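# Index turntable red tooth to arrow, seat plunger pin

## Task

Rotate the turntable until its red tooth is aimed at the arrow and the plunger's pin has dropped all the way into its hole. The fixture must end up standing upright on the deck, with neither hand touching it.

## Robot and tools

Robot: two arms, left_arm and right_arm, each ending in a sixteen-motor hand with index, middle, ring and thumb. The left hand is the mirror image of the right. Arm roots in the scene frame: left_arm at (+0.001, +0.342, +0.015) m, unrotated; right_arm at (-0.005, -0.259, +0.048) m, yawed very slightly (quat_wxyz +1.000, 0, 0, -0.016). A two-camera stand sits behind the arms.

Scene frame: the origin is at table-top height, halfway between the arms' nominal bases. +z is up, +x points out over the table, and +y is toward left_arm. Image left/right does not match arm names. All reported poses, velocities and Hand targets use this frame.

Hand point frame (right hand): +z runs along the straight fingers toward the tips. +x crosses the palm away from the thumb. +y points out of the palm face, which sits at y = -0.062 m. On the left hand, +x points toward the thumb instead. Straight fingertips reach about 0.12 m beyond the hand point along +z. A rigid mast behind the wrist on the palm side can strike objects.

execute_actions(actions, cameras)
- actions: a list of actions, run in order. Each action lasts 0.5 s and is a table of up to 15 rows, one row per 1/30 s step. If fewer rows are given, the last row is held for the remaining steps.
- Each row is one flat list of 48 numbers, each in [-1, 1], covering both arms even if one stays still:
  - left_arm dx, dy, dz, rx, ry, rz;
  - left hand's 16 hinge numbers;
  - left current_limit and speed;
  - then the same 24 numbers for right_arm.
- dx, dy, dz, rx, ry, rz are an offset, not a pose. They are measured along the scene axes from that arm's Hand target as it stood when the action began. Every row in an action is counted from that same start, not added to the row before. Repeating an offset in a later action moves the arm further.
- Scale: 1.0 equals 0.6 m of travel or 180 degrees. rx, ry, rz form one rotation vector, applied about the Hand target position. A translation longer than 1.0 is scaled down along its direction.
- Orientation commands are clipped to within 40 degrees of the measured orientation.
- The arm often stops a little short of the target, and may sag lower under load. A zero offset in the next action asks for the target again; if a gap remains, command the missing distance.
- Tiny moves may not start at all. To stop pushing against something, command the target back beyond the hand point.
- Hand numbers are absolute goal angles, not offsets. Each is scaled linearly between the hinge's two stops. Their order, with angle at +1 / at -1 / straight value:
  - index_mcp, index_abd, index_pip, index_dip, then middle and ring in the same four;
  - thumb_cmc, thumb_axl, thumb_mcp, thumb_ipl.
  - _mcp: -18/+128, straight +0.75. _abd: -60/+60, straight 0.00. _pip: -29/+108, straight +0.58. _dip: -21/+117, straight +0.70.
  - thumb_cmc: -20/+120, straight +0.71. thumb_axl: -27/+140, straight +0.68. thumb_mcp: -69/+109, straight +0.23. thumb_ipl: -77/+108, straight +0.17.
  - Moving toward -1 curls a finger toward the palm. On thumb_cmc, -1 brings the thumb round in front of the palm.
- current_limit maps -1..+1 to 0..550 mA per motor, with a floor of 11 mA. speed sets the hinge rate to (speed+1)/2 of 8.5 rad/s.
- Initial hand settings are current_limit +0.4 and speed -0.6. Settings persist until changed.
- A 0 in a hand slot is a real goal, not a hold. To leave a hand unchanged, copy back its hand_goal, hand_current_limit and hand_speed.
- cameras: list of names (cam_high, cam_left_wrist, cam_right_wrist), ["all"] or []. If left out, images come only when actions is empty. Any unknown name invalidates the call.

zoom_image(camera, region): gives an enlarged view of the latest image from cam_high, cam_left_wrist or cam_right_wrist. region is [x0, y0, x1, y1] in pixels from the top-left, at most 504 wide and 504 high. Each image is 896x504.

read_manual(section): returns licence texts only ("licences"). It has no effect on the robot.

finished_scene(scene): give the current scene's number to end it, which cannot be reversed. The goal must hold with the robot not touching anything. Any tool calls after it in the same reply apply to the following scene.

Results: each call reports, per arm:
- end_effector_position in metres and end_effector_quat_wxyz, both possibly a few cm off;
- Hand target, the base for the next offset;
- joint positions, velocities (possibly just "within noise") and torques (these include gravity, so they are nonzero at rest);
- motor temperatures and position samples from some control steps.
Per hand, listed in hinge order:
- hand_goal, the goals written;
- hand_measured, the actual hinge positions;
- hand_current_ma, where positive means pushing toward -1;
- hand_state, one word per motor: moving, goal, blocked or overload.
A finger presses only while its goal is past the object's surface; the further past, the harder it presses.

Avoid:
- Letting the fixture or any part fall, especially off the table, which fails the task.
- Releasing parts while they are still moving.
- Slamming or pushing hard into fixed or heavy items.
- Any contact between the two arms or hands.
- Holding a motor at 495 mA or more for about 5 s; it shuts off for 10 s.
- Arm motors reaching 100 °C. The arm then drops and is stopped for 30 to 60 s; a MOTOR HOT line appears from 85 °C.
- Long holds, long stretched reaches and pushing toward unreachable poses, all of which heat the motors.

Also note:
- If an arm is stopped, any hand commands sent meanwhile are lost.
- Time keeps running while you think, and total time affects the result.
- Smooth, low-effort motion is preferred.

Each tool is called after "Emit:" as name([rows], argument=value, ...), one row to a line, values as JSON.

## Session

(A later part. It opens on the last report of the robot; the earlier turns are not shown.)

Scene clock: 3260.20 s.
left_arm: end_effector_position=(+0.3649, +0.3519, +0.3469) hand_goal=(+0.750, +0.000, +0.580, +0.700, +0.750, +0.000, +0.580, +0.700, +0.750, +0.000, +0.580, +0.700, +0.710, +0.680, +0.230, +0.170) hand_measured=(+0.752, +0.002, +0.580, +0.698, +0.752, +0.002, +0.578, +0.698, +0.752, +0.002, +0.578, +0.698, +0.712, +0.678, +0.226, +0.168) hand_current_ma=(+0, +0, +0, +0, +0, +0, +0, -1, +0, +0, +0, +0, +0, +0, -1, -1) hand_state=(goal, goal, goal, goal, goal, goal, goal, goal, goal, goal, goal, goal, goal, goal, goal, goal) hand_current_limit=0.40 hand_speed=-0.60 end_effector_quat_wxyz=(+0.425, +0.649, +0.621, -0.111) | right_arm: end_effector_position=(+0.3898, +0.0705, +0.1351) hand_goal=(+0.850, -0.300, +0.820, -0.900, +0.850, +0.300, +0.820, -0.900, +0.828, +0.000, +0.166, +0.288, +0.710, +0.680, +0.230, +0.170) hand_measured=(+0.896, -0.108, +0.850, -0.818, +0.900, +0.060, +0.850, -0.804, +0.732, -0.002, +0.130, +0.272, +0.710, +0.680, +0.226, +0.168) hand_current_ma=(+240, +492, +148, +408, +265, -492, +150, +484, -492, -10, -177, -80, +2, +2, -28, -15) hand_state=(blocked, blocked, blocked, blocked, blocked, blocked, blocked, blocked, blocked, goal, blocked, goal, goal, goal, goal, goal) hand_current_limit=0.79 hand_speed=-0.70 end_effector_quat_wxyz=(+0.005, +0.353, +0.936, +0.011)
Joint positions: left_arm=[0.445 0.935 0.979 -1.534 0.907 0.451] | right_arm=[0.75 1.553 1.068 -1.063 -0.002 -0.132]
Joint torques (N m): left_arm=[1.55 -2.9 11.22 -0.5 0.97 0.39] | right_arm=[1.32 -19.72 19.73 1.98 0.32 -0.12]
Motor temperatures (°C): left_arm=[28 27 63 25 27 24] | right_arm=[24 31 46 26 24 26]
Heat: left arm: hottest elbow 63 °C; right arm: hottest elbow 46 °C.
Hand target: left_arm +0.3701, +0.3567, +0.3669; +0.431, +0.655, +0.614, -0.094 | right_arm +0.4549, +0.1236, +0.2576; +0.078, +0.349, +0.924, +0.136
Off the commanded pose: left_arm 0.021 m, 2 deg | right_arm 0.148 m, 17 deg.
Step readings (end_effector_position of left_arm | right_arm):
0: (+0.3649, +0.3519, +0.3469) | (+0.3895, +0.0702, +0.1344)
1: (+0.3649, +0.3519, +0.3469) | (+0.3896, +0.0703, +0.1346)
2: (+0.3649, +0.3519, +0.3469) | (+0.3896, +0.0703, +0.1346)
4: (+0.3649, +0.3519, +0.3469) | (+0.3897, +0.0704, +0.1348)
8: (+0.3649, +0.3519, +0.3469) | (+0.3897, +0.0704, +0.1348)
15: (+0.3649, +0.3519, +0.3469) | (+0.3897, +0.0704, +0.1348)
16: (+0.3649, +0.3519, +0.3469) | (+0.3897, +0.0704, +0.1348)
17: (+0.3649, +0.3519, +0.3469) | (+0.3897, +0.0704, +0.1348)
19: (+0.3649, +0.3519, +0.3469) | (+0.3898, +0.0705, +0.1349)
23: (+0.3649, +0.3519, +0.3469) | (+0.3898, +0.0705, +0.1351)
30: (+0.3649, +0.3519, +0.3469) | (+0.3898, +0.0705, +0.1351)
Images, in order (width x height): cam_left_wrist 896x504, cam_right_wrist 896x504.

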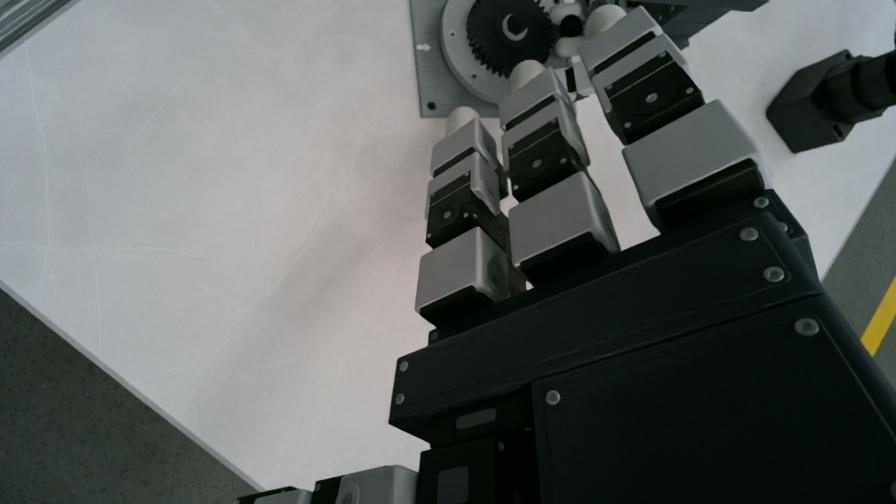

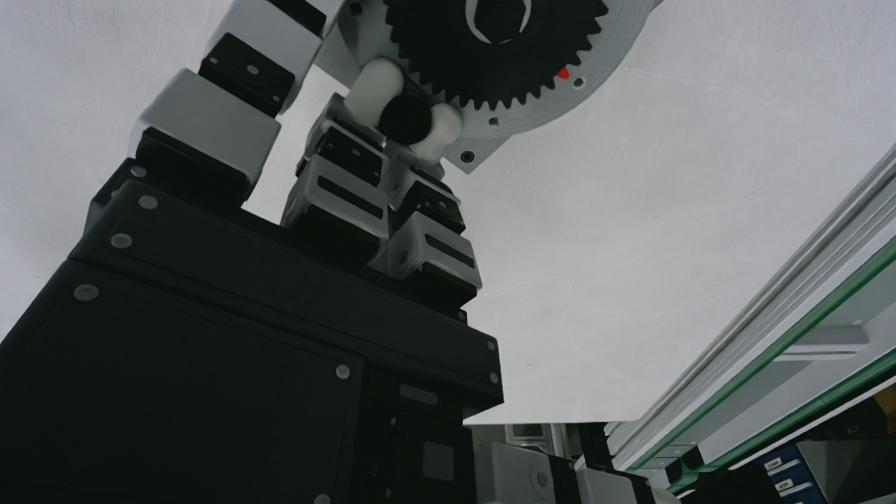

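Emit:
execute_actions([
  [[0,0,0,0,0,0,0.75,0,0.58,0.7,0.75,0,0.58,0.7,0.75,0,0.58,0.7,0.71,0.68,0.23,0.17,0.4,-0.6,0.0084,0.0071,0.0167,0.0047,-0.0056,0,0.84,-0.3,0.80,-0.95,0.84,0.3,0.80,-0.95,0.827,0,0.165,0.287,0.71,0.68,0.23,0.17,0.79,-0.7]],
], cameras=["cam_right_wrist", "cam_left_wrist"])

Emit:
zoom_image(camera="cam_left_wrist", region=[530, 0, 640, 80])

Emit:
zoom_image(camera="cam_right_wrist", region=[330, 40, 500, 180])

Scene clock: 3305.00 s.
left_arm: end_effector_position=(+0.3649, +0.3519, +0.3469) hand_goal=(+0.750, +0.000, +0.580, +0.700, +0.750, +0.000, +0.580, +0.700, +0.750, +0.000, +0.580, +0.700, +0.710, +0.680, +0.230, +0.170) hand_measured=(+0.752, +0.002, +0.580, +0.698, +0.752, +0.002, +0.578, +0.698, +0.752, +0.002, +0.578, +0.698, +0.712, +0.678, +0.226, +0.168) hand_current_ma=(+0, +0, +0, +0, +0, +0, +0, -1, +0, +0, +0, +0, +0, +0, -1, -1) hand_state=(goal, goal, goal, goal, goal, goal, goal, goal, goal, goal, goal, goal, goal, goal, goal, goal) hand_current_limit=0.40 hand_speed=-0.60 end_effector_quat_wxyz=(+0.425, +0.649, +0.621, -0.111) | right_arm: end_effector_position=(+0.3901, +0.0707, +0.1356) hand_goal=(+0.840, -0.300, +0.800, -0.950, +0.840, +0.300, +0.800, -0.950, +0.828, +0.000, +0.166, +0.288, +0.710, +0.680, +0.230, +0.170) hand_measured=(+0.896, -0.108, +0.850, -0.824, +0.900, +0.060, +0.850, -0.804, +0.734, -0.002, +0.130, +0.272, +0.710, +0.680, +0.226, +0.168) hand_current_ma=(+293, +492, +247, +492, +318, -492, +250, +492, -492, -10, -177, -80, +2, +2, -28, -15) hand_state=(blocked, blocked, blocked, blocked, blocked, blocked, blocked, blocked, blocked, goal, blocked, goal, goal, goal, goal, goal) hand_current_limit=0.79 hand_speed=-0.70 end_effector_quat_wxyz=(+0.005, +0.353, +0.936, +0.012)
Joint positions: left_arm=[0.445 0.935 0.979 -1.534 0.907 0.451] | right_arm=[0.75 1.552 1.069 -1.063 -0.002 -0.131]
Joint torques (N m): left_arm=[1.61 -2.96 11.23 -0.46 0.95 0.4] | right_arm=[1.73 -20.54 20.51 2.1 0.42 -0.12]
Motor temperatures (°C): left_arm=[28 27 64 25 27 24] | right_arm=[24 32 55 26 24 26]
Heat: left arm: hottest elbow 64 °C; right arm: hottest elbow 55 °C.
Hand target: left_arm +0.3701, +0.3567, +0.3669; +0.431, +0.655, +0.614, -0.094 | right_arm +0.4600, +0.1279, +0.2677; +0.083, +0.348, +0.922, +0.146
Off the commanded pose: left_arm 0.021 m, 2 deg | right_arm 0.160 m, 18 deg.
Step readings (end_effector_position of left_arm | right_arm):
0: (+0.3649, +0.3519, +0.3469) | (+0.3898, +0.0705, +0.1351)
1: (+0.3649, +0.3519, +0.3469) | (+0.3898, +0.0705, +0.1351)
2: (+0.3649, +0.3519, +0.3469) | (+0.3900, +0.0706, +0.1353)
4: (+0.3649, +0.3519, +0.3469) | (+0.3901, +0.0707, +0.1354)
8: (+0.3649, +0.3519, +0.3469) | (+0.3901, +0.0707, +0.1354)
15: (+0.3649, +0.3519, +0.3469) | (+0.3901, +0.0707, +0.1356)
Images, in order (width x height): cam_left_wrist 896x504, cam_right_wrist 896x504.

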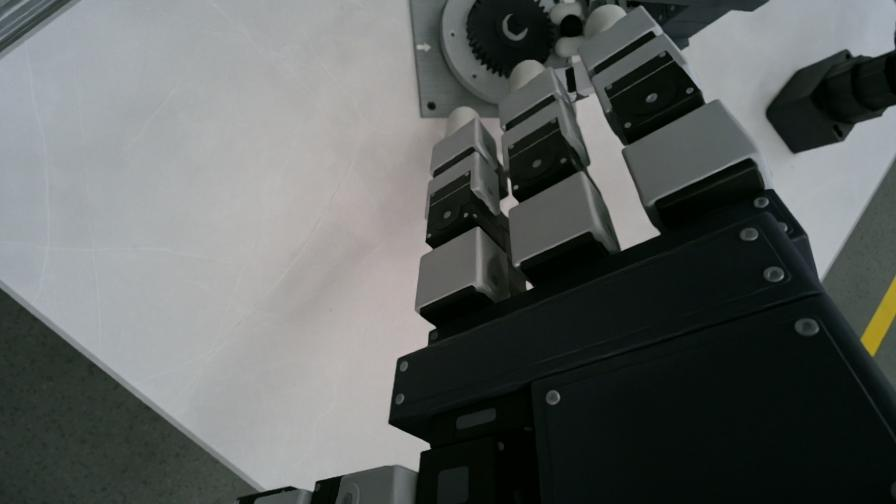

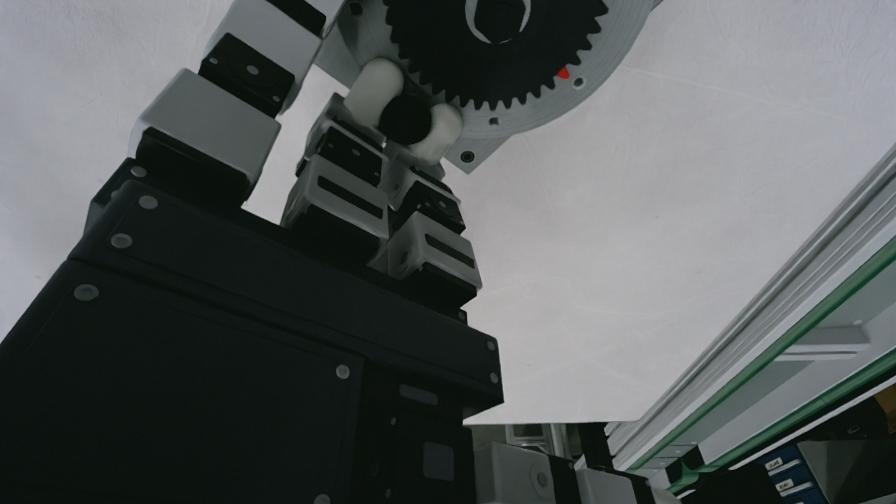

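Scaled by 4.582.

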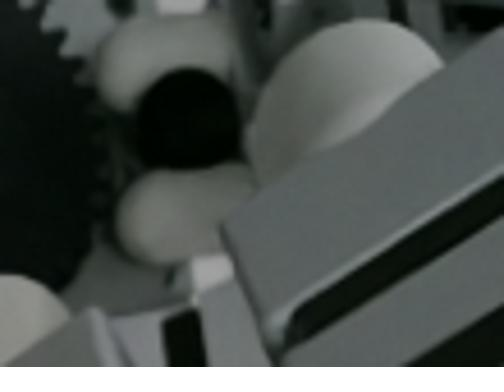

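Scaled by 2.965.

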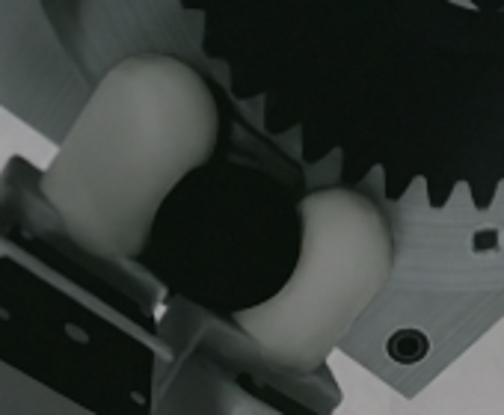

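Emit:
execute_actions([
  [[0,0,0,0,0,0,0.75,0,0.58,0.7,0.75,0,0.58,0.7,0.75,0,0.58,0.7,0.71,0.68,0.23,0.17,0.4,-0.6,0,0,0,0,0,0,0.84,-0.3,0.82,-0.90,0.84,0.3,0.82,-0.90,0.886,0,-0.1,0,0.71,0.68,0.23,0.17,0.78,-0.7]],
  [[0,0,0,0,0,0,0.75,0,0.58,0.7,0.75,0,0.58,0.7,0.75,0,0.58,0.7,0.71,0.68,0.23,0.17,0.4,-0.6,0,0,0,0,0,0,0.84,-0.3,0.82,-0.90,0.84,0.3,0.82,-0.90,0.886,0,0.1,0.25,0.71,0.68,0.23,0.17,0.78,-0.7]],
  [[0,0,0,0,0,0,0.75,0,0.58,0.7,0.75,0,0.58,0.7,0.75,0,0.58,0.7,0.71,0.68,0.23,0.17,0.4,-0.6,0,0,0,0,0,0,0.84,-0.3,0.82,-0.90,0.84,0.3,0.82,-0.90,0.6,0,0.4,0.5,0.71,0.68,0.23,0.17,0.78,-0.7]],
], cameras=["cam_right_wrist", "cam_left_wrist"])

Scene clock: 3358.87 s.
left_arm: end_effector_position=(+0.3649, +0.3519, +0.3469) hand_goal=(+0.750, +0.000, +0.580, +0.700, +0.750, +0.000, +0.580, +0.700, +0.750, +0.000, +0.580, +0.700, +0.710, +0.680, +0.230, +0.170) hand_measured=(+0.752, +0.002, +0.580, +0.698, +0.752, +0.002, +0.578, +0.698, +0.752, +0.002, +0.578, +0.698, +0.712, +0.678, +0.226, +0.168) hand_current_ma=(+0, +0, +0, +0, +0, +0, +0, -1, +0, +0, +0, +0, +0, +0, -1, -1) hand_state=(goal, goal, goal, goal, goal, goal, goal, goal, goal, goal, goal, goal, goal, goal, goal, goal) hand_current_limit=0.40 hand_speed=-0.60 end_effector_quat_wxyz=(+0.425, +0.649, +0.621, -0.111) | right_arm: end_effector_position=(+0.4487, +0.1199, +0.2557) hand_goal=(+0.840, -0.300, +0.820, -0.900, +0.840, +0.300, +0.820, -0.900, +0.600, +0.000, +0.400, +0.500, +0.710, +0.680, +0.230, +0.170) hand_measured=(+0.838, -0.154, +0.822, -0.898, +0.844, +0.088, +0.826, -0.896, +0.604, -0.004, +0.398, +0.498, +0.712, +0.680, +0.226, +0.168) hand_current_ma=(-10, +489, +10, +13, +22, -489, +28, +22, +24, -13, -6, -11, +6, +2, -28, -15) hand_state=(goal, blocked, goal, goal, goal, blocked, goal, goal, goal, goal, goal, goal, goal, goal, goal, goal) hand_current_limit=0.78 hand_speed=-0.70 end_effector_quat_wxyz=(+0.076, +0.350, +0.924, +0.135)
Joint positions: left_arm=[0.445 0.935 0.979 -1.534 0.907 0.451] | right_arm=[0.751 1.499 1.244 -1.005 0.007 -0.129]
Joint torques (N m): left_arm=[1.61 -2.96 11.18 -0.42 0.96 0.4] | right_arm=[1.44 -12.16 11.48 0.98 0.03 -0.18]
Motor temperatures (°C): left_arm=[28 27 65 25 28 24] | right_arm=[24 33 60 26 24 26]
Heat: left arm: hottest elbow 65 °C; right arm: hottest elbow 60 °C.
Hand target: left_arm +0.3701, +0.3567, +0.3669; +0.431, +0.655, +0.614, -0.094 | right_arm +0.4599, +0.1278, +0.2675; +0.083, +0.348, +0.922, +0.146
Off the commanded pose: left_arm 0.021 m, 2 deg | right_arm 0.018 m, 2 deg.
Step readings (end_effector_position of left_arm | right_arm):
0: (+0.3649, +0.3519, +0.3469) | (+0.3901, +0.0707, +0.1356)
1: (+0.3649, +0.3519, +0.3469) | (+0.3901, +0.0707, +0.1356)
2: (+0.3649, +0.3519, +0.3469) | (+0.3901, +0.0707, +0.1356)
4: (+0.3649, +0.3519, +0.3469) | (+0.3901, +0.0707, +0.1356)
8: (+0.3649, +0.3519, +0.3469) | (+0.3902, +0.0706, +0.1356)
15: (+0.3649, +0.3519, +0.3469) | (+0.3902, +0.0706, +0.1356)
16: (+0.3649, +0.3519, +0.3469) | (+0.3902, +0.0706, +0.1356)
17: (+0.3649, +0.3519, +0.3469) | (+0.3902, +0.0706, +0.1356)
19: (+0.3649, +0.3519, +0.3469) | (+0.3902, +0.0706, +0.1356)
23: (+0.3649, +0.3519, +0.3469) | (+0.3903, +0.0709, +0.1367)
30: (+0.3649, +0.3519, +0.3469) | (+0.3903, +0.0710, +0.1373)
31: (+0.3649, +0.3519, +0.3469) | (+0.3903, +0.0710, +0.1373)
32: (+0.3649, +0.3519, +0.3469) | (+0.3902, +0.0710, +0.1375)
34: (+0.3649, +0.3519, +0.3469) | (+0.3901, +0.0714, +0.1388)
38: (+0.3649, +0.3519, +0.3469) | (+0.3943, +0.0735, +0.1541)
45: (+0.3649, +0.3519, +0.3469) | (+0.4401, +0.1124, +0.2569)
Images, in order (width x height): cam_left_wrist 896x504, cam_right_wrist 896x504.

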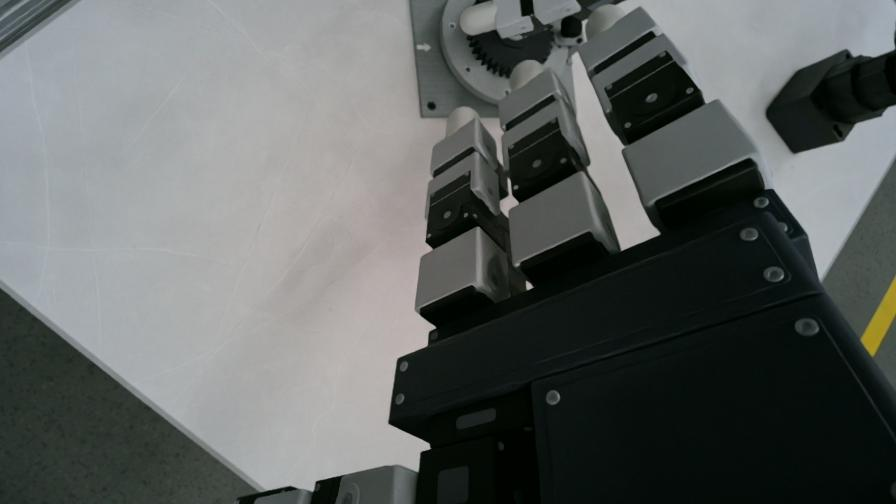

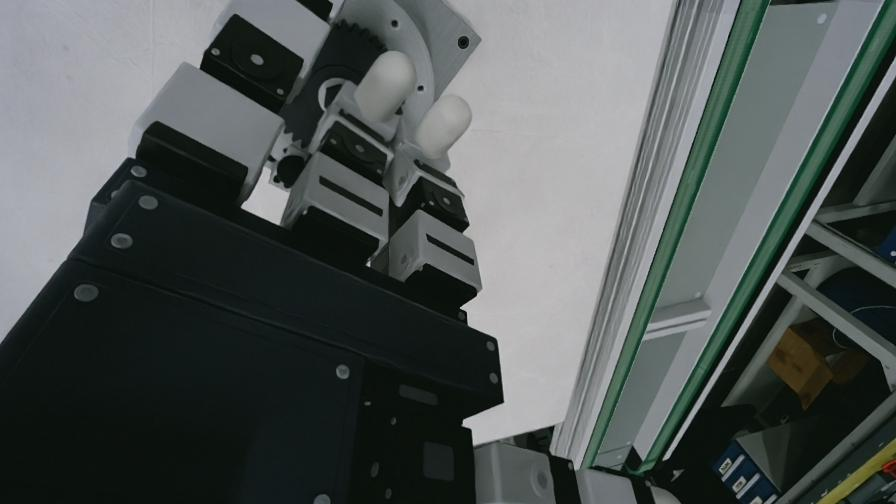

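Emit:
zoom_image(camera="cam_left_wrist", region=[400, 0, 620, 130])

Emit:
zoom_image(camera="cam_left_wrist", region=[530, 0, 640, 80])

Scaled by 2.291.

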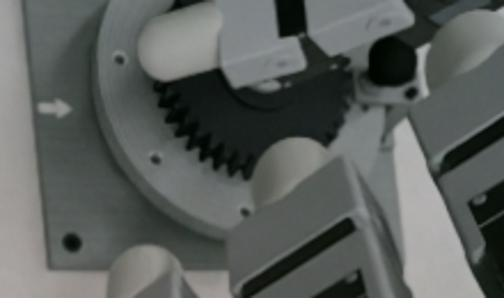

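Scaled by 4.582.

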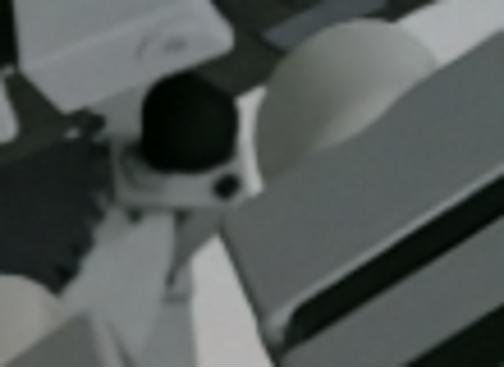

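Emit:
execute_actions([
  [[0,0,0,0,0,0,0.75,0,0.58,0.7,0.75,0,0.58,0.7,0.75,0,0.58,0.7,0.71,0.68,0.23,0.17,0.4,-0.6,-0.117,-0.0925,-0.0458,-0.0689,0.0825,0.002,0.89,0,0.869,-0.69,0.89,0,0.869,-0.69,-0.3,0,-0.78,-0.16,0.71,0.68,0.23,0.17,0.5,-0.6]],
  [[0,0,0,0,0,0,0.75,0,0.58,0.7,0.75,0,0.58,0.7,0.75,0,0.58,0.7,0.71,0.68,0.23,0.17,0.4,-0.6,0,0,0,0,0,0.2,0.89,0,0.869,-0.69,0.89,0,0.869,-0.69,-0.3,0,-0.78,-0.16,0.71,0.68,0.23,0.17,0.5,-0.6]],
  [[0,0,0,0,0,0,0.75,0,0.58,0.7,0.75,0,0.58,0.7,0.75,0,0.58,0.7,0.71,0.68,0.23,0.17,0.4,-0.6,0,0,0,0,0,0.2,0.89,0,0.869,-0.69,0.89,0,0.869,-0.69,-0.3,0,-0.78,-0.16,0.71,0.68,0.23,0.17,0.5,-0.6]],
  [[0,0,0,0,0,0,0.75,0,0.58,0.7,0.75,0,0.58,0.7,0.75,0,0.58,0.7,0.71,0.68,0.23,0.17,0.4,-0.6,0,0,0,0,0,0.2,0.89,0,0.869,-0.69,0.89,0,0.869,-0.69,-0.3,0,-0.78,-0.16,0.71,0.68,0.23,0.17,0.5,-0.6]],
], cameras=["all"])

Scene clock: 3429.50 s.
left_arm: end_effector_position=(+0.3649, +0.3519, +0.3469) hand_goal=(+0.750, +0.000, +0.580, +0.700, +0.750, +0.000, +0.580, +0.700, +0.750, +0.000, +0.580, +0.700, +0.710, +0.680, +0.230, +0.170) hand_measured=(+0.752, +0.002, +0.580, +0.698, +0.752, +0.002, +0.578, +0.698, +0.752, +0.002, +0.578, +0.698, +0.712, +0.678, +0.226, +0.168) hand_current_ma=(+0, +0, +0, +0, +0, +0, +0, -1, +0, +0, +0, +0, +0, +0, -1, -1) hand_state=(goal, goal, goal, goal, goal, goal, goal, goal, goal, goal, goal, goal, goal, goal, goal, goal) hand_current_limit=0.40 hand_speed=-0.60 end_effector_quat_wxyz=(+0.425, +0.649, +0.621, -0.111) | right_arm: end_effector_position=(+0.3811, +0.0627, +0.2298) hand_goal=(+0.890, +0.000, +0.870, -0.690, +0.890, +0.000, +0.870, -0.690, -0.300, +0.000, -0.780, -0.160, +0.710, +0.680, +0.230, +0.170) hand_measured=(+0.886, -0.002, +0.866, -0.692, +0.886, +0.002, +0.866, -0.692, -0.282, -0.002, -0.776, -0.158, +0.712, +0.680, +0.226, +0.168) hand_current_ma=(-22, -12, -19, -13, -19, +11, -15, -13, +93, -12, +20, +11, +6, +2, -28, -15) hand_state=(goal, goal, goal, goal, goal, goal, goal, goal, goal, goal, goal, goal, goal, goal, goal, goal) hand_current_limit=0.50 hand_speed=-0.60 end_effector_quat_wxyz=(-0.008, -0.494, +0.869, -0.018)
Joint positions: left_arm=[0.445 0.935 0.979 -1.534 0.907 0.451] | right_arm=[0.57 1.717 1.551 -1.422 0.035 -2.067]
Joint torques (N m): left_arm=[1.61 -2.96 11.23 -0.44 0.95 0.4] | right_arm=[2.32 -14.04 12.49 -0.24 -0.1 -0.21]
Motor temperatures (°C): left_arm=[28 27 65 25 28 24] | right_arm=[24 32 45 26 24 26]
Heat: left arm: hottest elbow 65 °C; right arm: hottest elbow 45 °C.
Hand target: left_arm +0.3701, +0.3567, +0.3669; +0.431, +0.655, +0.614, -0.094 | right_arm +0.3897, +0.0724, +0.2401; +0.000, -0.552, +0.834, +0.000
Off the commanded pose: left_arm 0.021 m, 2 deg | right_arm 0.017 m, 8 deg.
joint sent to its limit (right arm) — joint 6 (wrist roll), lower limit. The joint targets are off in orientation, not in position.
Step readings (end_effector_position of left_arm | right_arm):
0: (+0.3649, +0.3519, +0.3469) | (+0.4487, +0.1199, +0.2557)
1: (+0.3649, +0.3519, +0.3469) | (+0.4480, +0.1196, +0.2552)
2: (+0.3649, +0.3519, +0.3469) | (+0.4441, +0.1159, +0.2515)
4: (+0.3649, +0.3519, +0.3469) | (+0.4275, +0.1020, +0.2400)
8: (+0.3649, +0.3519, +0.3469) | (+0.3997, +0.0779, +0.2250)
15: (+0.3649, +0.3519, +0.3469) | (+0.3866, +0.0666, +0.2206)
16: (+0.3649, +0.3519, +0.3469) | (+0.3859, +0.0667, +0.2204)
17: (+0.3649, +0.3519, +0.3469) | (+0.3857, +0.0670, +0.2206)
19: (+0.3649, +0.3519, +0.3469) | (+0.3847, +0.0683, +0.2208)
23: (+0.3649, +0.3519, +0.3469) | (+0.3861, +0.0623, +0.2212)
30: (+0.3649, +0.3519, +0.3469) | (+0.3830, +0.0565, +0.2218)
31: (+0.3649, +0.3519, +0.3469) | (+0.3814, +0.0580, +0.2225)
32: (+0.3649, +0.3519, +0.3469) | (+0.3802, +0.0586, +0.2232)
34: (+0.3649, +0.3519, +0.3469) | (+0.3786, +0.0603, +0.2249)
38: (+0.3649, +0.3519, +0.3469) | (+0.3831, +0.0602, +0.2284)
45: (+0.3649, +0.3519, +0.3469) | (+0.3856, +0.0632, +0.2260)
46: (+0.3649, +0.3519, +0.3469) | (+0.3844, +0.0639, +0.2254)
47: (+0.3649, +0.3519, +0.3469) | (+0.3828, +0.0638, +0.2250)
49: (+0.3649, +0.3519, +0.3469) | (+0.3832, +0.0647, +0.2255)
53: (+0.3649, +0.3519, +0.3469) | (+0.3899, +0.0694, +0.2283)
60: (+0.3649, +0.3519, +0.3469) | (+0.3849, +0.0646, +0.2271)

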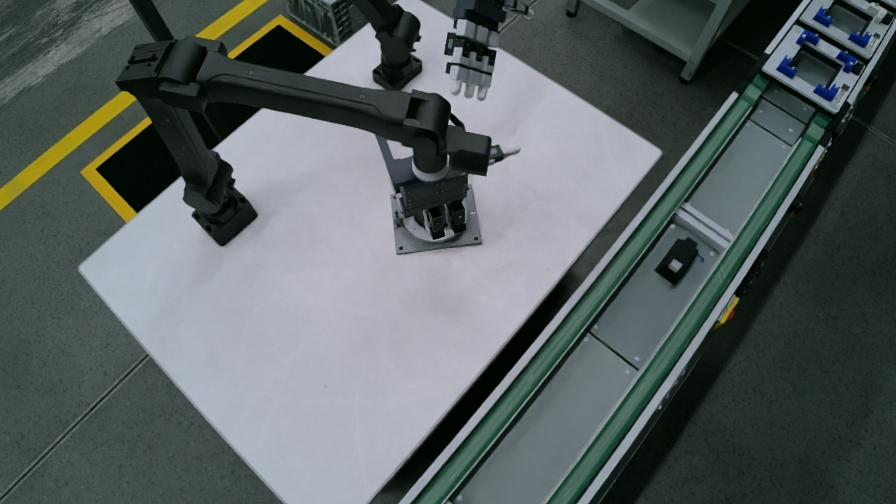

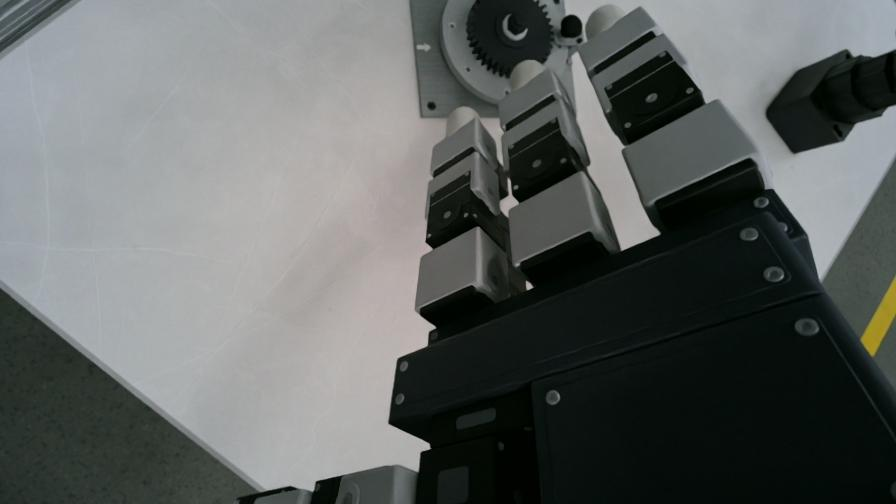

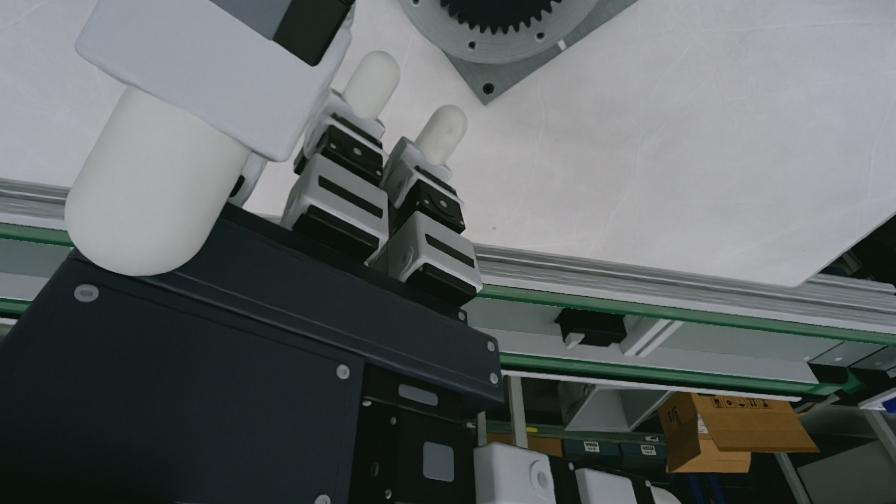

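Emit:
execute_actions([
  [[0,0,0,0,0,0,0.75,0,0.58,0.7,0.75,0,0.58,0.7,0.75,0,0.58,0.7,0.71,0.68,0.23,0.17,0.4,-0.6,-0.0078,0.006,-0.08,0,0,-0.0833,0.89,0,0.869,-0.69,0.89,0,0.869,-0.69,-0.3,0,-0.78,-0.16,0.71,0.68,0.23,0.17,0.5,-0.6]],
  [[0,0,0,0,0,0,0.75,0,0.58,0.7,0.75,0,0.58,0.7,0.75,0,0.58,0.7,0.71,0.68,0.23,0.17,0.4,-0.6,0,0,0,0,0,0,0.89,0,0.869,-0.69,0.89,0,0.869,-0.69,-0.3,0,-0.78,-0.16,0.71,0.68,0.23,0.17,0.5,-0.6]],
], cameras=["cam_right_wrist"])

Scene clock: 3440.53 s.
left_arm: end_effector_position=(+0.3649, +0.3519, +0.3469) hand_goal=(+0.750, +0.000, +0.580, +0.700, +0.750, +0.000, +0.580, +0.700, +0.750, +0.000, +0.580, +0.700, +0.710, +0.680, +0.230, +0.170) hand_measured=(+0.752, +0.002, +0.580, +0.698, +0.752, +0.002, +0.578, +0.698, +0.752, +0.002, +0.578, +0.698, +0.712, +0.678, +0.226, +0.168) hand_current_ma=(+0, +0, +0, +0, +0, +0, +0, -1, +0, +0, +0, +0, +0, +0, -1, -1) hand_state=(goal, goal, goal, goal, goal, goal, goal, goal, goal, goal, goal, goal, goal, goal, goal, goal) hand_current_limit=0.40 hand_speed=-0.60 end_effector_quat_wxyz=(+0.425, +0.649, +0.621, -0.111) | right_arm: end_effector_position=(+0.3825, +0.0726, +0.1951) hand_goal=(+0.890, +0.000, +0.870, -0.690, +0.890, +0.000, +0.870, -0.690, -0.300, +0.000, -0.780, -0.160, +0.710, +0.680, +0.230, +0.170) hand_measured=(+0.886, -0.002, +0.866, -0.692, +0.886, +0.002, +0.866, -0.692, -0.284, -0.002, -0.776, -0.158, +0.712, +0.680, +0.226, +0.168) hand_current_ma=(-22, -12, -19, -12, -19, +11, -15, -13, +85, -12, +20, +11, +5, +2, -28, -15) hand_state=(goal, goal, goal, goal, goal, goal, goal, goal, goal, goal, goal, goal, goal, goal, goal, goal) hand_current_limit=0.50 hand_speed=-0.60 end_effector_quat_wxyz=(-0.003, -0.444, +0.896, -0.001)
Joint positions: left_arm=[0.445 0.935 0.979 -1.534 0.907 0.451] | right_arm=[0.57 1.722 1.457 -1.311 0.001 -1.953]
Joint torques (N m): left_arm=[1.9 -3.14 11.23 -0.4 0.97 0.39] | right_arm=[1.79 -15.15 8.13 0.66 -0.29 0.04]
Motor temperatures (°C): left_arm=[28 27 65 25 28 24] | right_arm=[24 31 46 26 24 26]
Heat: left arm: hottest elbow 65 °C; right arm: hottest elbow 46 °C.
Hand target: left_arm +0.3701, +0.3567, +0.3669; +0.431, +0.655, +0.614, -0.094 | right_arm +0.3850, +0.0760, +0.1919; +0.000, -0.439, +0.899, +0.000
Off the commanded pose: left_arm 0.021 m, 2 deg | right_arm 0.005 m, 1 deg.
Step readings (end_effector_position of left_arm | right_arm):
0: (+0.3649, +0.3519, +0.3469) | (+0.3811, +0.0627, +0.2298)
1: (+0.3649, +0.3519, +0.3469) | (+0.3811, +0.0627, +0.2298)
2: (+0.3649, +0.3519, +0.3469) | (+0.3816, +0.0642, +0.2297)
4: (+0.3649, +0.3519, +0.3469) | (+0.3843, +0.0691, +0.2253)
8: (+0.3649, +0.3519, +0.3469) | (+0.3806, +0.0699, +0.2054)
15: (+0.3649, +0.3519, +0.3469) | (+0.3807, +0.0713, +0.1951)
16: (+0.3649, +0.3519, +0.3469) | (+0.3813, +0.0717, +0.1951)
17: (+0.3649, +0.3519, +0.3469) | (+0.3817, +0.0719, +0.1951)
19: (+0.3649, +0.3519, +0.3469) | (+0.3820, +0.0722, +0.1951)
23: (+0.3649, +0.3519, +0.3469) | (+0.3824, +0.0724, +0.1951)
30: (+0.3649, +0.3519, +0.3469) | (+0.3825, +0.0725, +0.1951)
Images, in order (width x height): cam_right_wrist 896x504.

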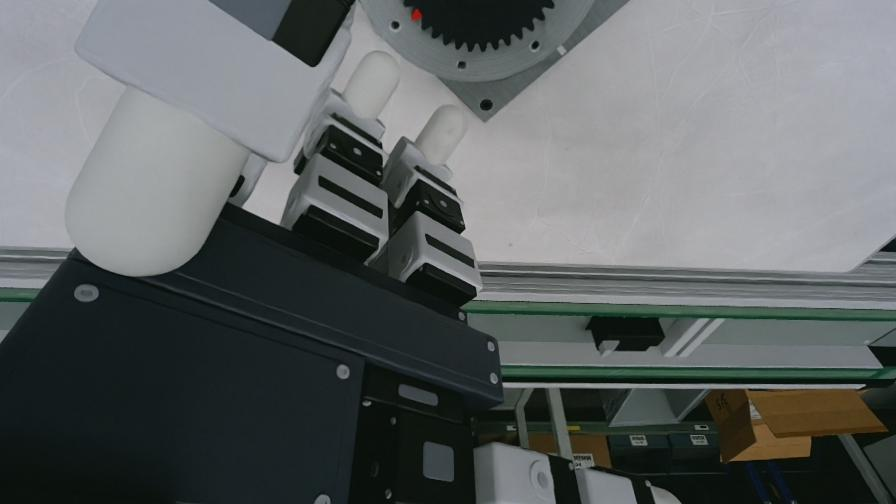

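Emit:
execute_actions([
  [[0,0,0,0,0,0,0.75,0,0.58,0.7,0.75,0,0.58,0.7,0.75,0,0.58,0.7,0.71,0.68,0.23,0.17,0.4,-0.6,0.003,0.004,-0.07,0,0,0,0.89,0,0.869,-0.69,0.89,0,0.869,-0.69,-0.3,0,-0.78,-0.16,0.71,0.68,0.23,0.17,0.6,-0.6]],
  [[0,0,0,0,0,0,0.75,0,0.58,0.7,0.75,0,0.58,0.7,0.75,0,0.58,0.7,0.71,0.68,0.23,0.17,0.4,-0.6,0,0,-0.035,0,0,0,0.89,0,0.869,-0.69,0.89,0,0.869,-0.69,-0.3,0,-0.78,-0.16,0.71,0.68,0.23,0.17,0.6,-0.6]],
], cameras=["cam_right_wrist", "cam_left_wrist"])

Scene clock: 3453.03 s.
left_arm: end_effector_position=(+0.3649, +0.3519, +0.3469) hand_goal=(+0.750, +0.000, +0.580, +0.700, +0.750, +0.000, +0.580, +0.700, +0.750, +0.000, +0.580, +0.700, +0.710, +0.680, +0.230, +0.170) hand_measured=(+0.752, +0.002, +0.580, +0.698, +0.752, +0.002, +0.578, +0.698, +0.752, +0.002, +0.578, +0.698, +0.712, +0.678, +0.226, +0.168) hand_current_ma=(+0, +0, +0, +0, +0, +0, +0, -1, +0, +0, +0, +0, +0, +0, -1, -1) hand_state=(goal, goal, goal, goal, goal, goal, goal, goal, goal, goal, goal, goal, goal, goal, goal, goal) hand_current_limit=0.40 hand_speed=-0.60 end_effector_quat_wxyz=(+0.425, +0.649, +0.621, -0.111) | right_arm: end_effector_position=(+0.3862, +0.0748, +0.1364) hand_goal=(+0.890, +0.000, +0.870, -0.690, +0.890, +0.000, +0.870, -0.690, -0.300, +0.000, -0.780, -0.160, +0.710, +0.680, +0.230, +0.170) hand_measured=(+0.886, -0.002, +0.866, -0.692, +0.886, +0.002, +0.866, -0.692, -0.284, -0.002, -0.776, -0.158, +0.712, +0.680, +0.226, +0.168) hand_current_ma=(-22, -12, -19, -12, -19, +11, -15, -13, +83, -12, +20, +11, +5, +2, -28, -15) hand_state=(goal, goal, goal, goal, goal, goal, goal, goal, goal, goal, goal, goal, goal, goal, goal, goal) hand_current_limit=0.60 hand_speed=-0.60 end_effector_quat_wxyz=(+0.002, -0.443, +0.897, +0.000)
Joint positions: left_arm=[0.445 0.935 0.979 -1.534 0.907 0.451] | right_arm=[0.57 1.776 1.369 -1.16 0.001 -1.951]
Joint torques (N m): left_arm=[1.44 -2.96 11.22 -0.4 0.95 0.4] | right_arm=[1.9 -15.21 7.62 0.61 -0.28 0.01]
Motor temperatures (°C): left_arm=[28 27 65 25 28 24] | right_arm=[24 31 44 26 24 26]
Heat: left arm: hottest elbow 65 °C; right arm: hottest elbow 44 °C.
Hand target: left_arm +0.3701, +0.3567, +0.3669; +0.431, +0.655, +0.614, -0.094 | right_arm +0.3869, +0.0784, +0.1291; +0.000, -0.439, +0.899, +0.000
Off the commanded pose: left_arm 0.021 m, 2 deg | right_arm 0.008 m, 1 deg.
Step readings (end_effector_position of left_arm | right_arm):
0: (+0.3649, +0.3519, +0.3469) | (+0.3826, +0.0726, +0.1951)
1: (+0.3649, +0.3519, +0.3469) | (+0.3828, +0.0727, +0.1949)
2: (+0.3649, +0.3519, +0.3469) | (+0.3836, +0.0732, +0.1930)
4: (+0.3649, +0.3519, +0.3469) | (+0.3857, +0.0745, +0.1871)
8: (+0.3649, +0.3519, +0.3469) | (+0.3839, +0.0734, +0.1682)
15: (+0.3649, +0.3519, +0.3469) | (+0.3842, +0.0736, +0.1526)
16: (+0.3649, +0.3519, +0.3469) | (+0.3844, +0.0737, +0.1526)
17: (+0.3649, +0.3519, +0.3469) | (+0.3853, +0.0742, +0.1522)
19: (+0.3649, +0.3519, +0.3469) | (+0.3871, +0.0753, +0.1500)
23: (+0.3649, +0.3519, +0.3469) | (+0.3864, +0.0749, +0.1430)
30: (+0.3649, +0.3519, +0.3469) | (+0.3860, +0.0747, +0.1364)
Images, in order (width x height): cam_left_wrist 896x504, cam_right_wrist 896x504.

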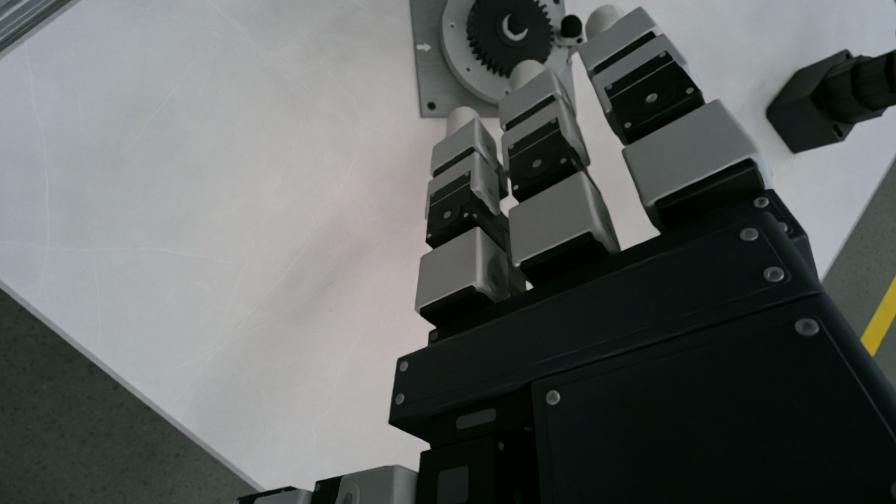

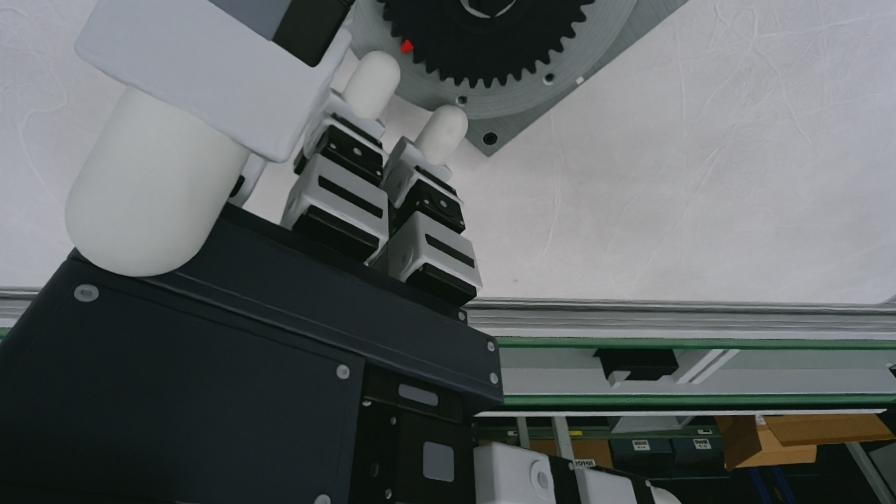

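Emit:
execute_actions([
  [[0,0,0,0,0,0,0.75,0,0.58,0.7,0.75,0,0.58,0.7,0.75,0,0.58,0.7,0.71,0.68,0.23,0.17,0.4,-0.6,-0.004,0.001,-0.025,0,0,0,0.89,0,0.869,-0.69,0.89,0,0.869,-0.69,-0.3,0,-0.78,-0.16,0.71,0.68,0.23,0.17,0.7,-0.6]],
  [[0,0,0,0,0,0,0.75,0,0.58,0.7,0.75,0,0.58,0.7,0.75,0,0.58,0.7,0.71,0.68,0.23,0.17,0.4,-0.6,0,0,-0.025,0,0,0,0.89,0,0.869,-0.69,0.89,0,0.869,-0.69,-0.3,0,-0.78,-0.16,0.71,0.68,0.23,0.17,0.7,-0.6]],
  [[0,0,0,0,0,0,0.75,0,0.58,0.7,0.75,0,0.58,0.7,0.75,0,0.58,0.7,0.71,0.68,0.23,0.17,0.4,-0.6,0,0,-0.025,0,0,0,0.89,0,0.869,-0.69,0.89,0,0.869,-0.69,-0.3,0,-0.78,-0.16,0.71,0.68,0.23,0.17,0.7,-0.6]],
])

Scene clock: 3467.87 s.
left_arm: end_effector_position=(+0.3649, +0.3519, +0.3469) hand_goal=(+0.750, +0.000, +0.580, +0.700, +0.750, +0.000, +0.580, +0.700, +0.750, +0.000, +0.580, +0.700, +0.710, +0.680, +0.230, +0.170) hand_measured=(+0.752, +0.002, +0.580, +0.698, +0.752, +0.002, +0.578, +0.698, +0.752, +0.002, +0.578, +0.698, +0.712, +0.678, +0.226, +0.168) hand_current_ma=(+0, +0, +0, +0, +0, +0, +0, -1, +0, +0, +0, +0, +0, +0, -1, -1) hand_state=(goal, goal, goal, goal, goal, goal, goal, goal, goal, goal, goal, goal, goal, goal, goal, goal) hand_current_limit=0.40 hand_speed=-0.60 end_effector_quat_wxyz=(+0.425, +0.649, +0.621, -0.111) | right_arm: end_effector_position=(+0.3888, +0.0759, +0.1229) hand_goal=(+0.890, +0.000, +0.870, -0.690, +0.890, +0.000, +0.870, -0.690, -0.300, +0.000, -0.780, -0.160, +0.710, +0.680, +0.230, +0.170) hand_measured=(+0.866, -0.030, +0.850, -0.718, +0.884, -0.032, +0.850, -0.748, -0.284, -0.002, -0.776, -0.158, +0.712, +0.680, +0.226, +0.168) hand_current_ma=(-122, -128, -101, -139, -34, -139, -100, -285, +83, -12, +19, +11, +5, +2, -29, -15) hand_state=(blocked, blocked, blocked, blocked, goal, blocked, blocked, blocked, goal, goal, goal, goal, goal, goal, goal, goal) hand_current_limit=0.70 hand_speed=-0.60 end_effector_quat_wxyz=(+0.021, -0.442, +0.897, +0.000)
Joint positions: left_arm=[0.445 0.935 0.979 -1.534 0.907 0.451] | right_arm=[0.57 1.774 1.329 -1.084 0.003 -1.948]
Joint torques (N m): left_arm=[1.49 -3.14 11.19 -0.47 0.96 0.41] | right_arm=[1.73 -10.81 5.61 1.66 -0.35 0.04]
Motor temperatures (°C): left_arm=[28 27 65 25 28 24] | right_arm=[24 32 42 26 24 26]
Heat: left arm: hottest elbow 65 °C; right arm: hottest elbow 42 °C.
Hand target: left_arm +0.3701, +0.3567, +0.3669; +0.431, +0.655, +0.614, -0.094 | right_arm +0.3844, +0.0790, +0.0840; +0.000, -0.439, +0.899, +0.000
Off the commanded pose: left_arm 0.021 m, 2 deg | right_arm 0.039 m, 2 deg.
Step readings (end_effector_position of left_arm | right_arm):
0: (+0.3649, +0.3519, +0.3469) | (+0.3862, +0.0748, +0.1364)
1: (+0.3649, +0.3519, +0.3469) | (+0.3863, +0.0748, +0.1364)
2: (+0.3649, +0.3519, +0.3469) | (+0.3866, +0.0750, +0.1357)
4: (+0.3649, +0.3519, +0.3469) | (+0.3871, +0.0753, +0.1334)
8: (+0.3649, +0.3519, +0.3469) | (+0.3859, +0.0746, +0.1277)
15: (+0.3649, +0.3519, +0.3469) | (+0.3860, +0.0748, +0.1278)
16: (+0.3649, +0.3519, +0.3469) | (+0.3861, +0.0749, +0.1278)
17: (+0.3649, +0.3519, +0.3469) | (+0.3861, +0.0749, +0.1272)
19: (+0.3649, +0.3519, +0.3469) | (+0.3864, +0.0750, +0.1263)
23: (+0.3649, +0.3519, +0.3469) | (+0.3870, +0.0750, +0.1253)
30: (+0.3649, +0.3519, +0.3469) | (+0.3872, +0.0751, +0.1252)
31: (+0.3649, +0.3519, +0.3469) | (+0.3872, +0.0751, +0.1251)
32: (+0.3649, +0.3519, +0.3469) | (+0.3872, +0.0750, +0.1245)
34: (+0.3649, +0.3519, +0.3469) | (+0.3875, +0.0751, +0.1240)
38: (+0.3649, +0.3519, +0.3469) | (+0.3884, +0.0757, +0.1232)
45: (+0.3649, +0.3519, +0.3469) | (+0.3889, +0.0760, +0.1230)

Emit:
execute_actions([
  [[0,0,0,0,0,0,0.75,0,0.58,0.7,0.75,0,0.58,0.7,0.75,0,0.58,0.7,0.71,0.68,0.23,0.17,0.4,-0.6,0.001,0.001,0,0,0,-0.06,0.89,0,0.869,-0.69,0.89,0,0.869,-0.69,-0.3,0,-0.78,-0.16,0.71,0.68,0.23,0.17,0.7,-0.6]],
  [[0,0,0,0,0,0,0.75,0,0.58,0.7,0.75,0,0.58,0.7,0.75,0,0.58,0.7,0.71,0.68,0.23,0.17,0.4,-0.6,0.001,0.001,0,0,0,-0.06,0.89,0,0.869,-0.69,0.89,0,0.869,-0.69,-0.3,0,-0.78,-0.16,0.71,0.68,0.23,0.17,0.7,-0.6]],
], cameras=["cam_right_wrist", "cam_left_wrist"])

Emit:
zoom_image(camera="cam_left_wrist", region=[400, 0, 620, 130])

Scene clock: 3479.10 s.
left_arm: end_effector_position=(+0.3649, +0.3519, +0.3469) hand_goal=(+0.750, +0.000, +0.580, +0.700, +0.750, +0.000, +0.580, +0.700, +0.750, +0.000, +0.580, +0.700, +0.710, +0.680, +0.230, +0.170) hand_measured=(+0.752, +0.002, +0.580, +0.698, +0.752, +0.002, +0.578, +0.698, +0.752, +0.002, +0.578, +0.698, +0.712, +0.678, +0.226, +0.168) hand_current_ma=(+0, +0, +0, +0, +0, +0, +0, -1, +0, +0, +0, +0, +0, +0, -1, -1) hand_state=(goal, goal, goal, goal, goal, goal, goal, goal, goal, goal, goal, goal, goal, goal, goal, goal) hand_current_limit=0.40 hand_speed=-0.60 end_effector_quat_wxyz=(+0.425, +0.649, +0.621, -0.111) | right_arm: end_effector_position=(+0.4054, +0.0823, +0.1237) hand_goal=(+0.890, +0.000, +0.870, -0.690, +0.890, +0.000, +0.870, -0.690, -0.300, +0.000, -0.780, -0.160, +0.710, +0.680, +0.230, +0.170) hand_measured=(+0.880, -0.004, +0.864, -0.692, +0.894, +0.016, +0.848, -0.764, -0.284, -0.002, -0.776, -0.158, +0.712, +0.680, +0.226, +0.168) hand_current_ma=(-49, -14, -25, -13, +20, +72, -109, -368, +83, -12, +19, +11, +5, +2, -29, -15) hand_state=(goal, goal, goal, goal, goal, goal, blocked, blocked, goal, goal, goal, goal, goal, goal, goal, goal) hand_current_limit=0.70 hand_speed=-0.60 end_effector_quat_wxyz=(+0.041, -0.262, +0.964, +0.008)
Joint positions: left_arm=[0.445 0.935 0.979 -1.534 0.907 0.451] | right_arm=[0.57 1.715 1.241 -1.013 0.006 -1.565]
Joint torques (N m): left_arm=[1.38 -2.96 11.17 -0.49 0.96 0.41] | right_arm=[2.32 -10.81 4.36 0.31 -0.34 0.04]
Motor temperatures (°C): left_arm=[28 27 65 25 28 24] | right_arm=[24 31 41 26 24 26]
Heat: left arm: hottest elbow 65 °C; right arm: hottest elbow 41 °C.
Hand target: left_arm +0.3701, +0.3567, +0.3669; +0.431, +0.655, +0.614, -0.094 | right_arm +0.3857, +0.0802, +0.0840; +0.000, -0.262, +0.965, +0.000
Off the commanded pose: left_arm 0.021 m, 2 deg | right_arm 0.044 m, 5 deg.
Step readings (end_effector_position of left_arm | right_arm):
0: (+0.3649, +0.3519, +0.3469) | (+0.3888, +0.0759, +0.1229)
1: (+0.3649, +0.3519, +0.3469) | (+0.3888, +0.0759, +0.1230)
2: (+0.3649, +0.3519, +0.3469) | (+0.3891, +0.0762, +0.1227)
4: (+0.3649, +0.3519, +0.3469) | (+0.3901, +0.0771, +0.1229)
8: (+0.3649, +0.3519, +0.3469) | (+0.3928, +0.0789, +0.1231)
15: (+0.3649, +0.3519, +0.3469) | (+0.3959, +0.0805, +0.1230)
16: (+0.3649, +0.3519, +0.3469) | (+0.3962, +0.0805, +0.1227)
17: (+0.3649, +0.3519, +0.3469) | (+0.3968, +0.0807, +0.1226)
19: (+0.3649, +0.3519, +0.3469) | (+0.3979, +0.0809, +0.1229)
23: (+0.3649, +0.3519, +0.3469) | (+0.4003, +0.0811, +0.1232)
30: (+0.3649, +0.3519, +0.3469) | (+0.4040, +0.0820, +0.1235)
Images, in order (width x height): cam_left_wrist 896x504, cam_right_wrist 896x504.

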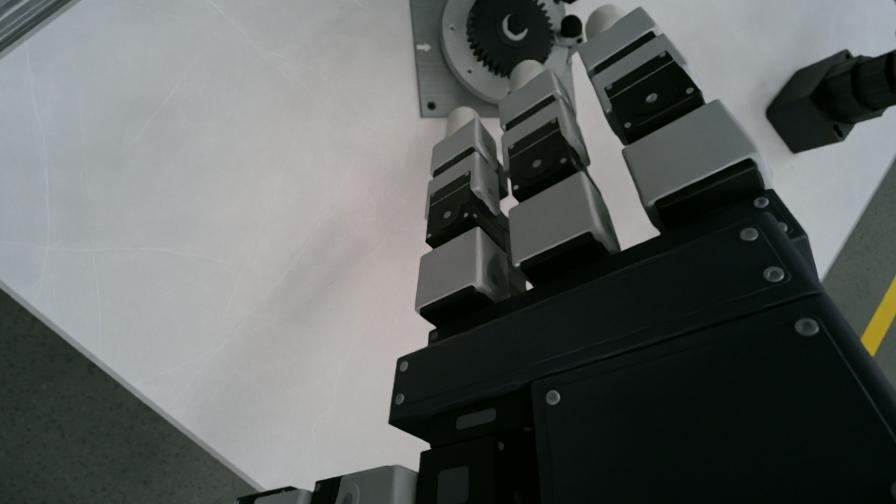

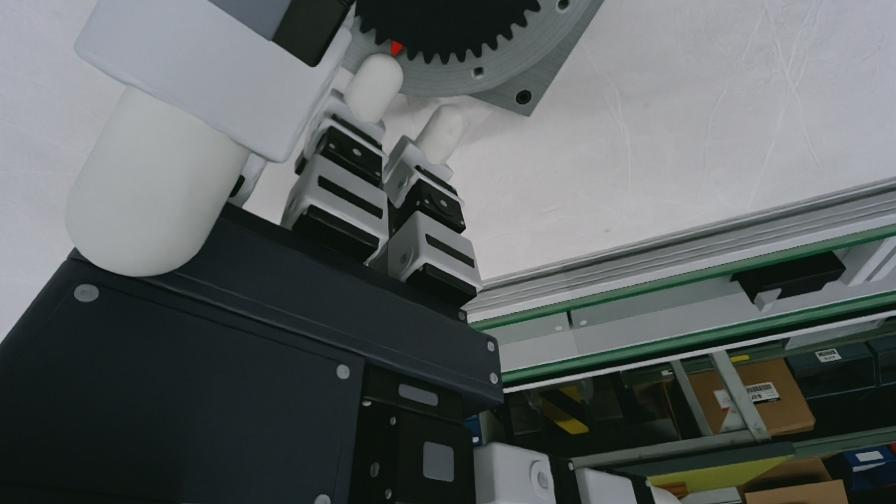

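Scaled by 2.291.

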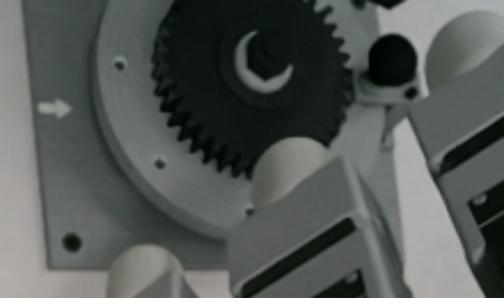

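Emit:
execute_actions([
  [[0,0,0,0,0,0,0.75,0,0.58,0.7,0.75,0,0.58,0.7,0.75,0,0.58,0.7,0.71,0.68,0.23,0.17,0.4,-0.6,-0.001,-0.001,0.1,0,0,0.06,0.89,0,0.869,-0.69,0.89,0,0.869,-0.69,-0.3,0,-0.78,-0.16,0.71,0.68,0.23,0.17,0.7,-0.6]],
  [[0,0,0,0,0,0,0.75,0,0.58,0.7,0.75,0,0.58,0.7,0.75,0,0.58,0.7,0.71,0.68,0.23,0.17,0.4,-0.6,-0.001,-0.001,0,0,0,0.06,0.89,0,0.869,-0.69,0.89,0,0.869,-0.69,-0.3,0,-0.78,-0.16,0.71,0.68,0.23,0.17,0.7,-0.6]],
  [[0,0,0,0,0,0,0.75,0,0.58,0.7,0.75,0,0.58,0.7,0.75,0,0.58,0.7,0.71,0.68,0.23,0.17,0.4,-0.6,0,0,-0.05,0,0,0,0.89,0,0.869,-0.69,0.89,0,0.869,-0.69,-0.3,0,-0.78,-0.16,0.71,0.68,0.23,0.17,0.7,-0.6]],
  [[0,0,0,0,0,0,0.75,0,0.58,0.7,0.75,0,0.58,0.7,0.75,0,0.58,0.7,0.71,0.68,0.23,0.17,0.4,-0.6,0,0,-0.05,0,0,0,0.89,0,0.869,-0.69,0.89,0,0.869,-0.69,-0.3,0,-0.78,-0.16,0.71,0.68,0.23,0.17,0.7,-0.6]],
])

Scene clock: 3499.90 s.
left_arm: end_effector_position=(+0.3649, +0.3519, +0.3469) hand_goal=(+0.750, +0.000, +0.580, +0.700, +0.750, +0.000, +0.580, +0.700, +0.750, +0.000, +0.580, +0.700, +0.710, +0.680, +0.230, +0.170) hand_measured=(+0.752, +0.002, +0.580, +0.698, +0.752, +0.002, +0.578, +0.698, +0.752, +0.002, +0.578, +0.698, +0.712, +0.678, +0.226, +0.168) hand_current_ma=(+0, +0, +0, +0, +0, +0, +0, -1, +0, +0, +0, +0, +0, +0, -1, -1) hand_state=(goal, goal, goal, goal, goal, goal, goal, goal, goal, goal, goal, goal, goal, goal, goal, goal) hand_current_limit=0.40 hand_speed=-0.60 end_effector_quat_wxyz=(+0.425, +0.649, +0.621, -0.111) | right_arm: end_effector_position=(+0.3869, +0.0753, +0.1238) hand_goal=(+0.890, +0.000, +0.870, -0.690, +0.890, +0.000, +0.870, -0.690, -0.300, +0.000, -0.780, -0.160, +0.710, +0.680, +0.230, +0.170) hand_measured=(+0.862, -0.022, +0.850, -0.714, +0.878, -0.054, +0.848, -0.744, -0.284, -0.002, -0.776, -0.158, +0.712, +0.680, +0.226, +0.168) hand_current_ma=(-144, -92, -103, -122, -67, -235, -110, -274, +82, -12, +19, +11, +6, +2, -29, -15) hand_state=(blocked, blocked, blocked, blocked, goal, blocked, blocked, blocked, goal, goal, goal, goal, goal, goal, goal, goal) hand_current_limit=0.70 hand_speed=-0.60 end_effector_quat_wxyz=(+0.019, -0.434, +0.901, +0.001)
Joint positions: left_arm=[0.445 0.935 0.979 -1.534 0.907 0.451] | right_arm=[0.57 1.767 1.321 -1.085 0.002 -1.931]
Joint torques (N m): left_arm=[1.73 -2.78 11.21 -0.43 0.95 0.41] | right_arm=[1.96 -10.4 6.06 1.84 -0.31 -0.15]
Motor temperatures (°C): left_arm=[28 27 65 25 28 24] | right_arm=[24 31 40 26 24 26]
Heat: left arm: hottest elbow 65 °C; right arm: hottest elbow 40 °C.
Hand target: left_arm +0.3701, +0.3567, +0.3669; +0.431, +0.655, +0.614, -0.094 | right_arm +0.3845, +0.0790, +0.0840; +0.000, -0.439, +0.899, +0.000
Off the commanded pose: left_arm 0.021 m, 2 deg | right_arm 0.040 m, 2 deg.
Step readings (end_effector_position of left_arm | right_arm):
0: (+0.3649, +0.3519, +0.3469) | (+0.4054, +0.0823, +0.1237)
1: (+0.3649, +0.3519, +0.3469) | (+0.4053, +0.0823, +0.1238)
2: (+0.3649, +0.3519, +0.3469) | (+0.4031, +0.0813, +0.1242)
4: (+0.3649, +0.3519, +0.3469) | (+0.3978, +0.0797, +0.1271)
8: (+0.3649, +0.3519, +0.3469) | (+0.3821, +0.0722, +0.1293)
15: (+0.3649, +0.3519, +0.3469) | (+0.3758, +0.0692, +0.1342)
16: (+0.3649, +0.3519, +0.3469) | (+0.3757, +0.0691, +0.1348)
17: (+0.3649, +0.3519, +0.3469) | (+0.3753, +0.0689, +0.1354)
19: (+0.3649, +0.3519, +0.3469) | (+0.3760, +0.0693, +0.1365)
23: (+0.3649, +0.3519, +0.3469) | (+0.3790, +0.0712, +0.1372)
30: (+0.3649, +0.3519, +0.3469) | (+0.3753, +0.0688, +0.1347)
31: (+0.3649, +0.3519, +0.3469) | (+0.3749, +0.0685, +0.1345)
32: (+0.3649, +0.3519, +0.3469) | (+0.3748, +0.0684, +0.1340)
34: (+0.3649, +0.3519, +0.3469) | (+0.3768, +0.0696, +0.1315)
38: (+0.3649, +0.3519, +0.3469) | (+0.3793, +0.0709, +0.1273)
45: (+0.3649, +0.3519, +0.3469) | (+0.3794, +0.0709, +0.1273)
46: (+0.3649, +0.3519, +0.3469) | (+0.3796, +0.0710, +0.1273)
47: (+0.3649, +0.3519, +0.3469) | (+0.3801, +0.0713, +0.1272)
49: (+0.3649, +0.3519, +0.3469) | (+0.3820, +0.0724, +0.1259)
53: (+0.3649, +0.3519, +0.3469) | (+0.3843, +0.0736, +0.1244)
60: (+0.3649, +0.3519, +0.3469) | (+0.3869, +0.0753, +0.1238)


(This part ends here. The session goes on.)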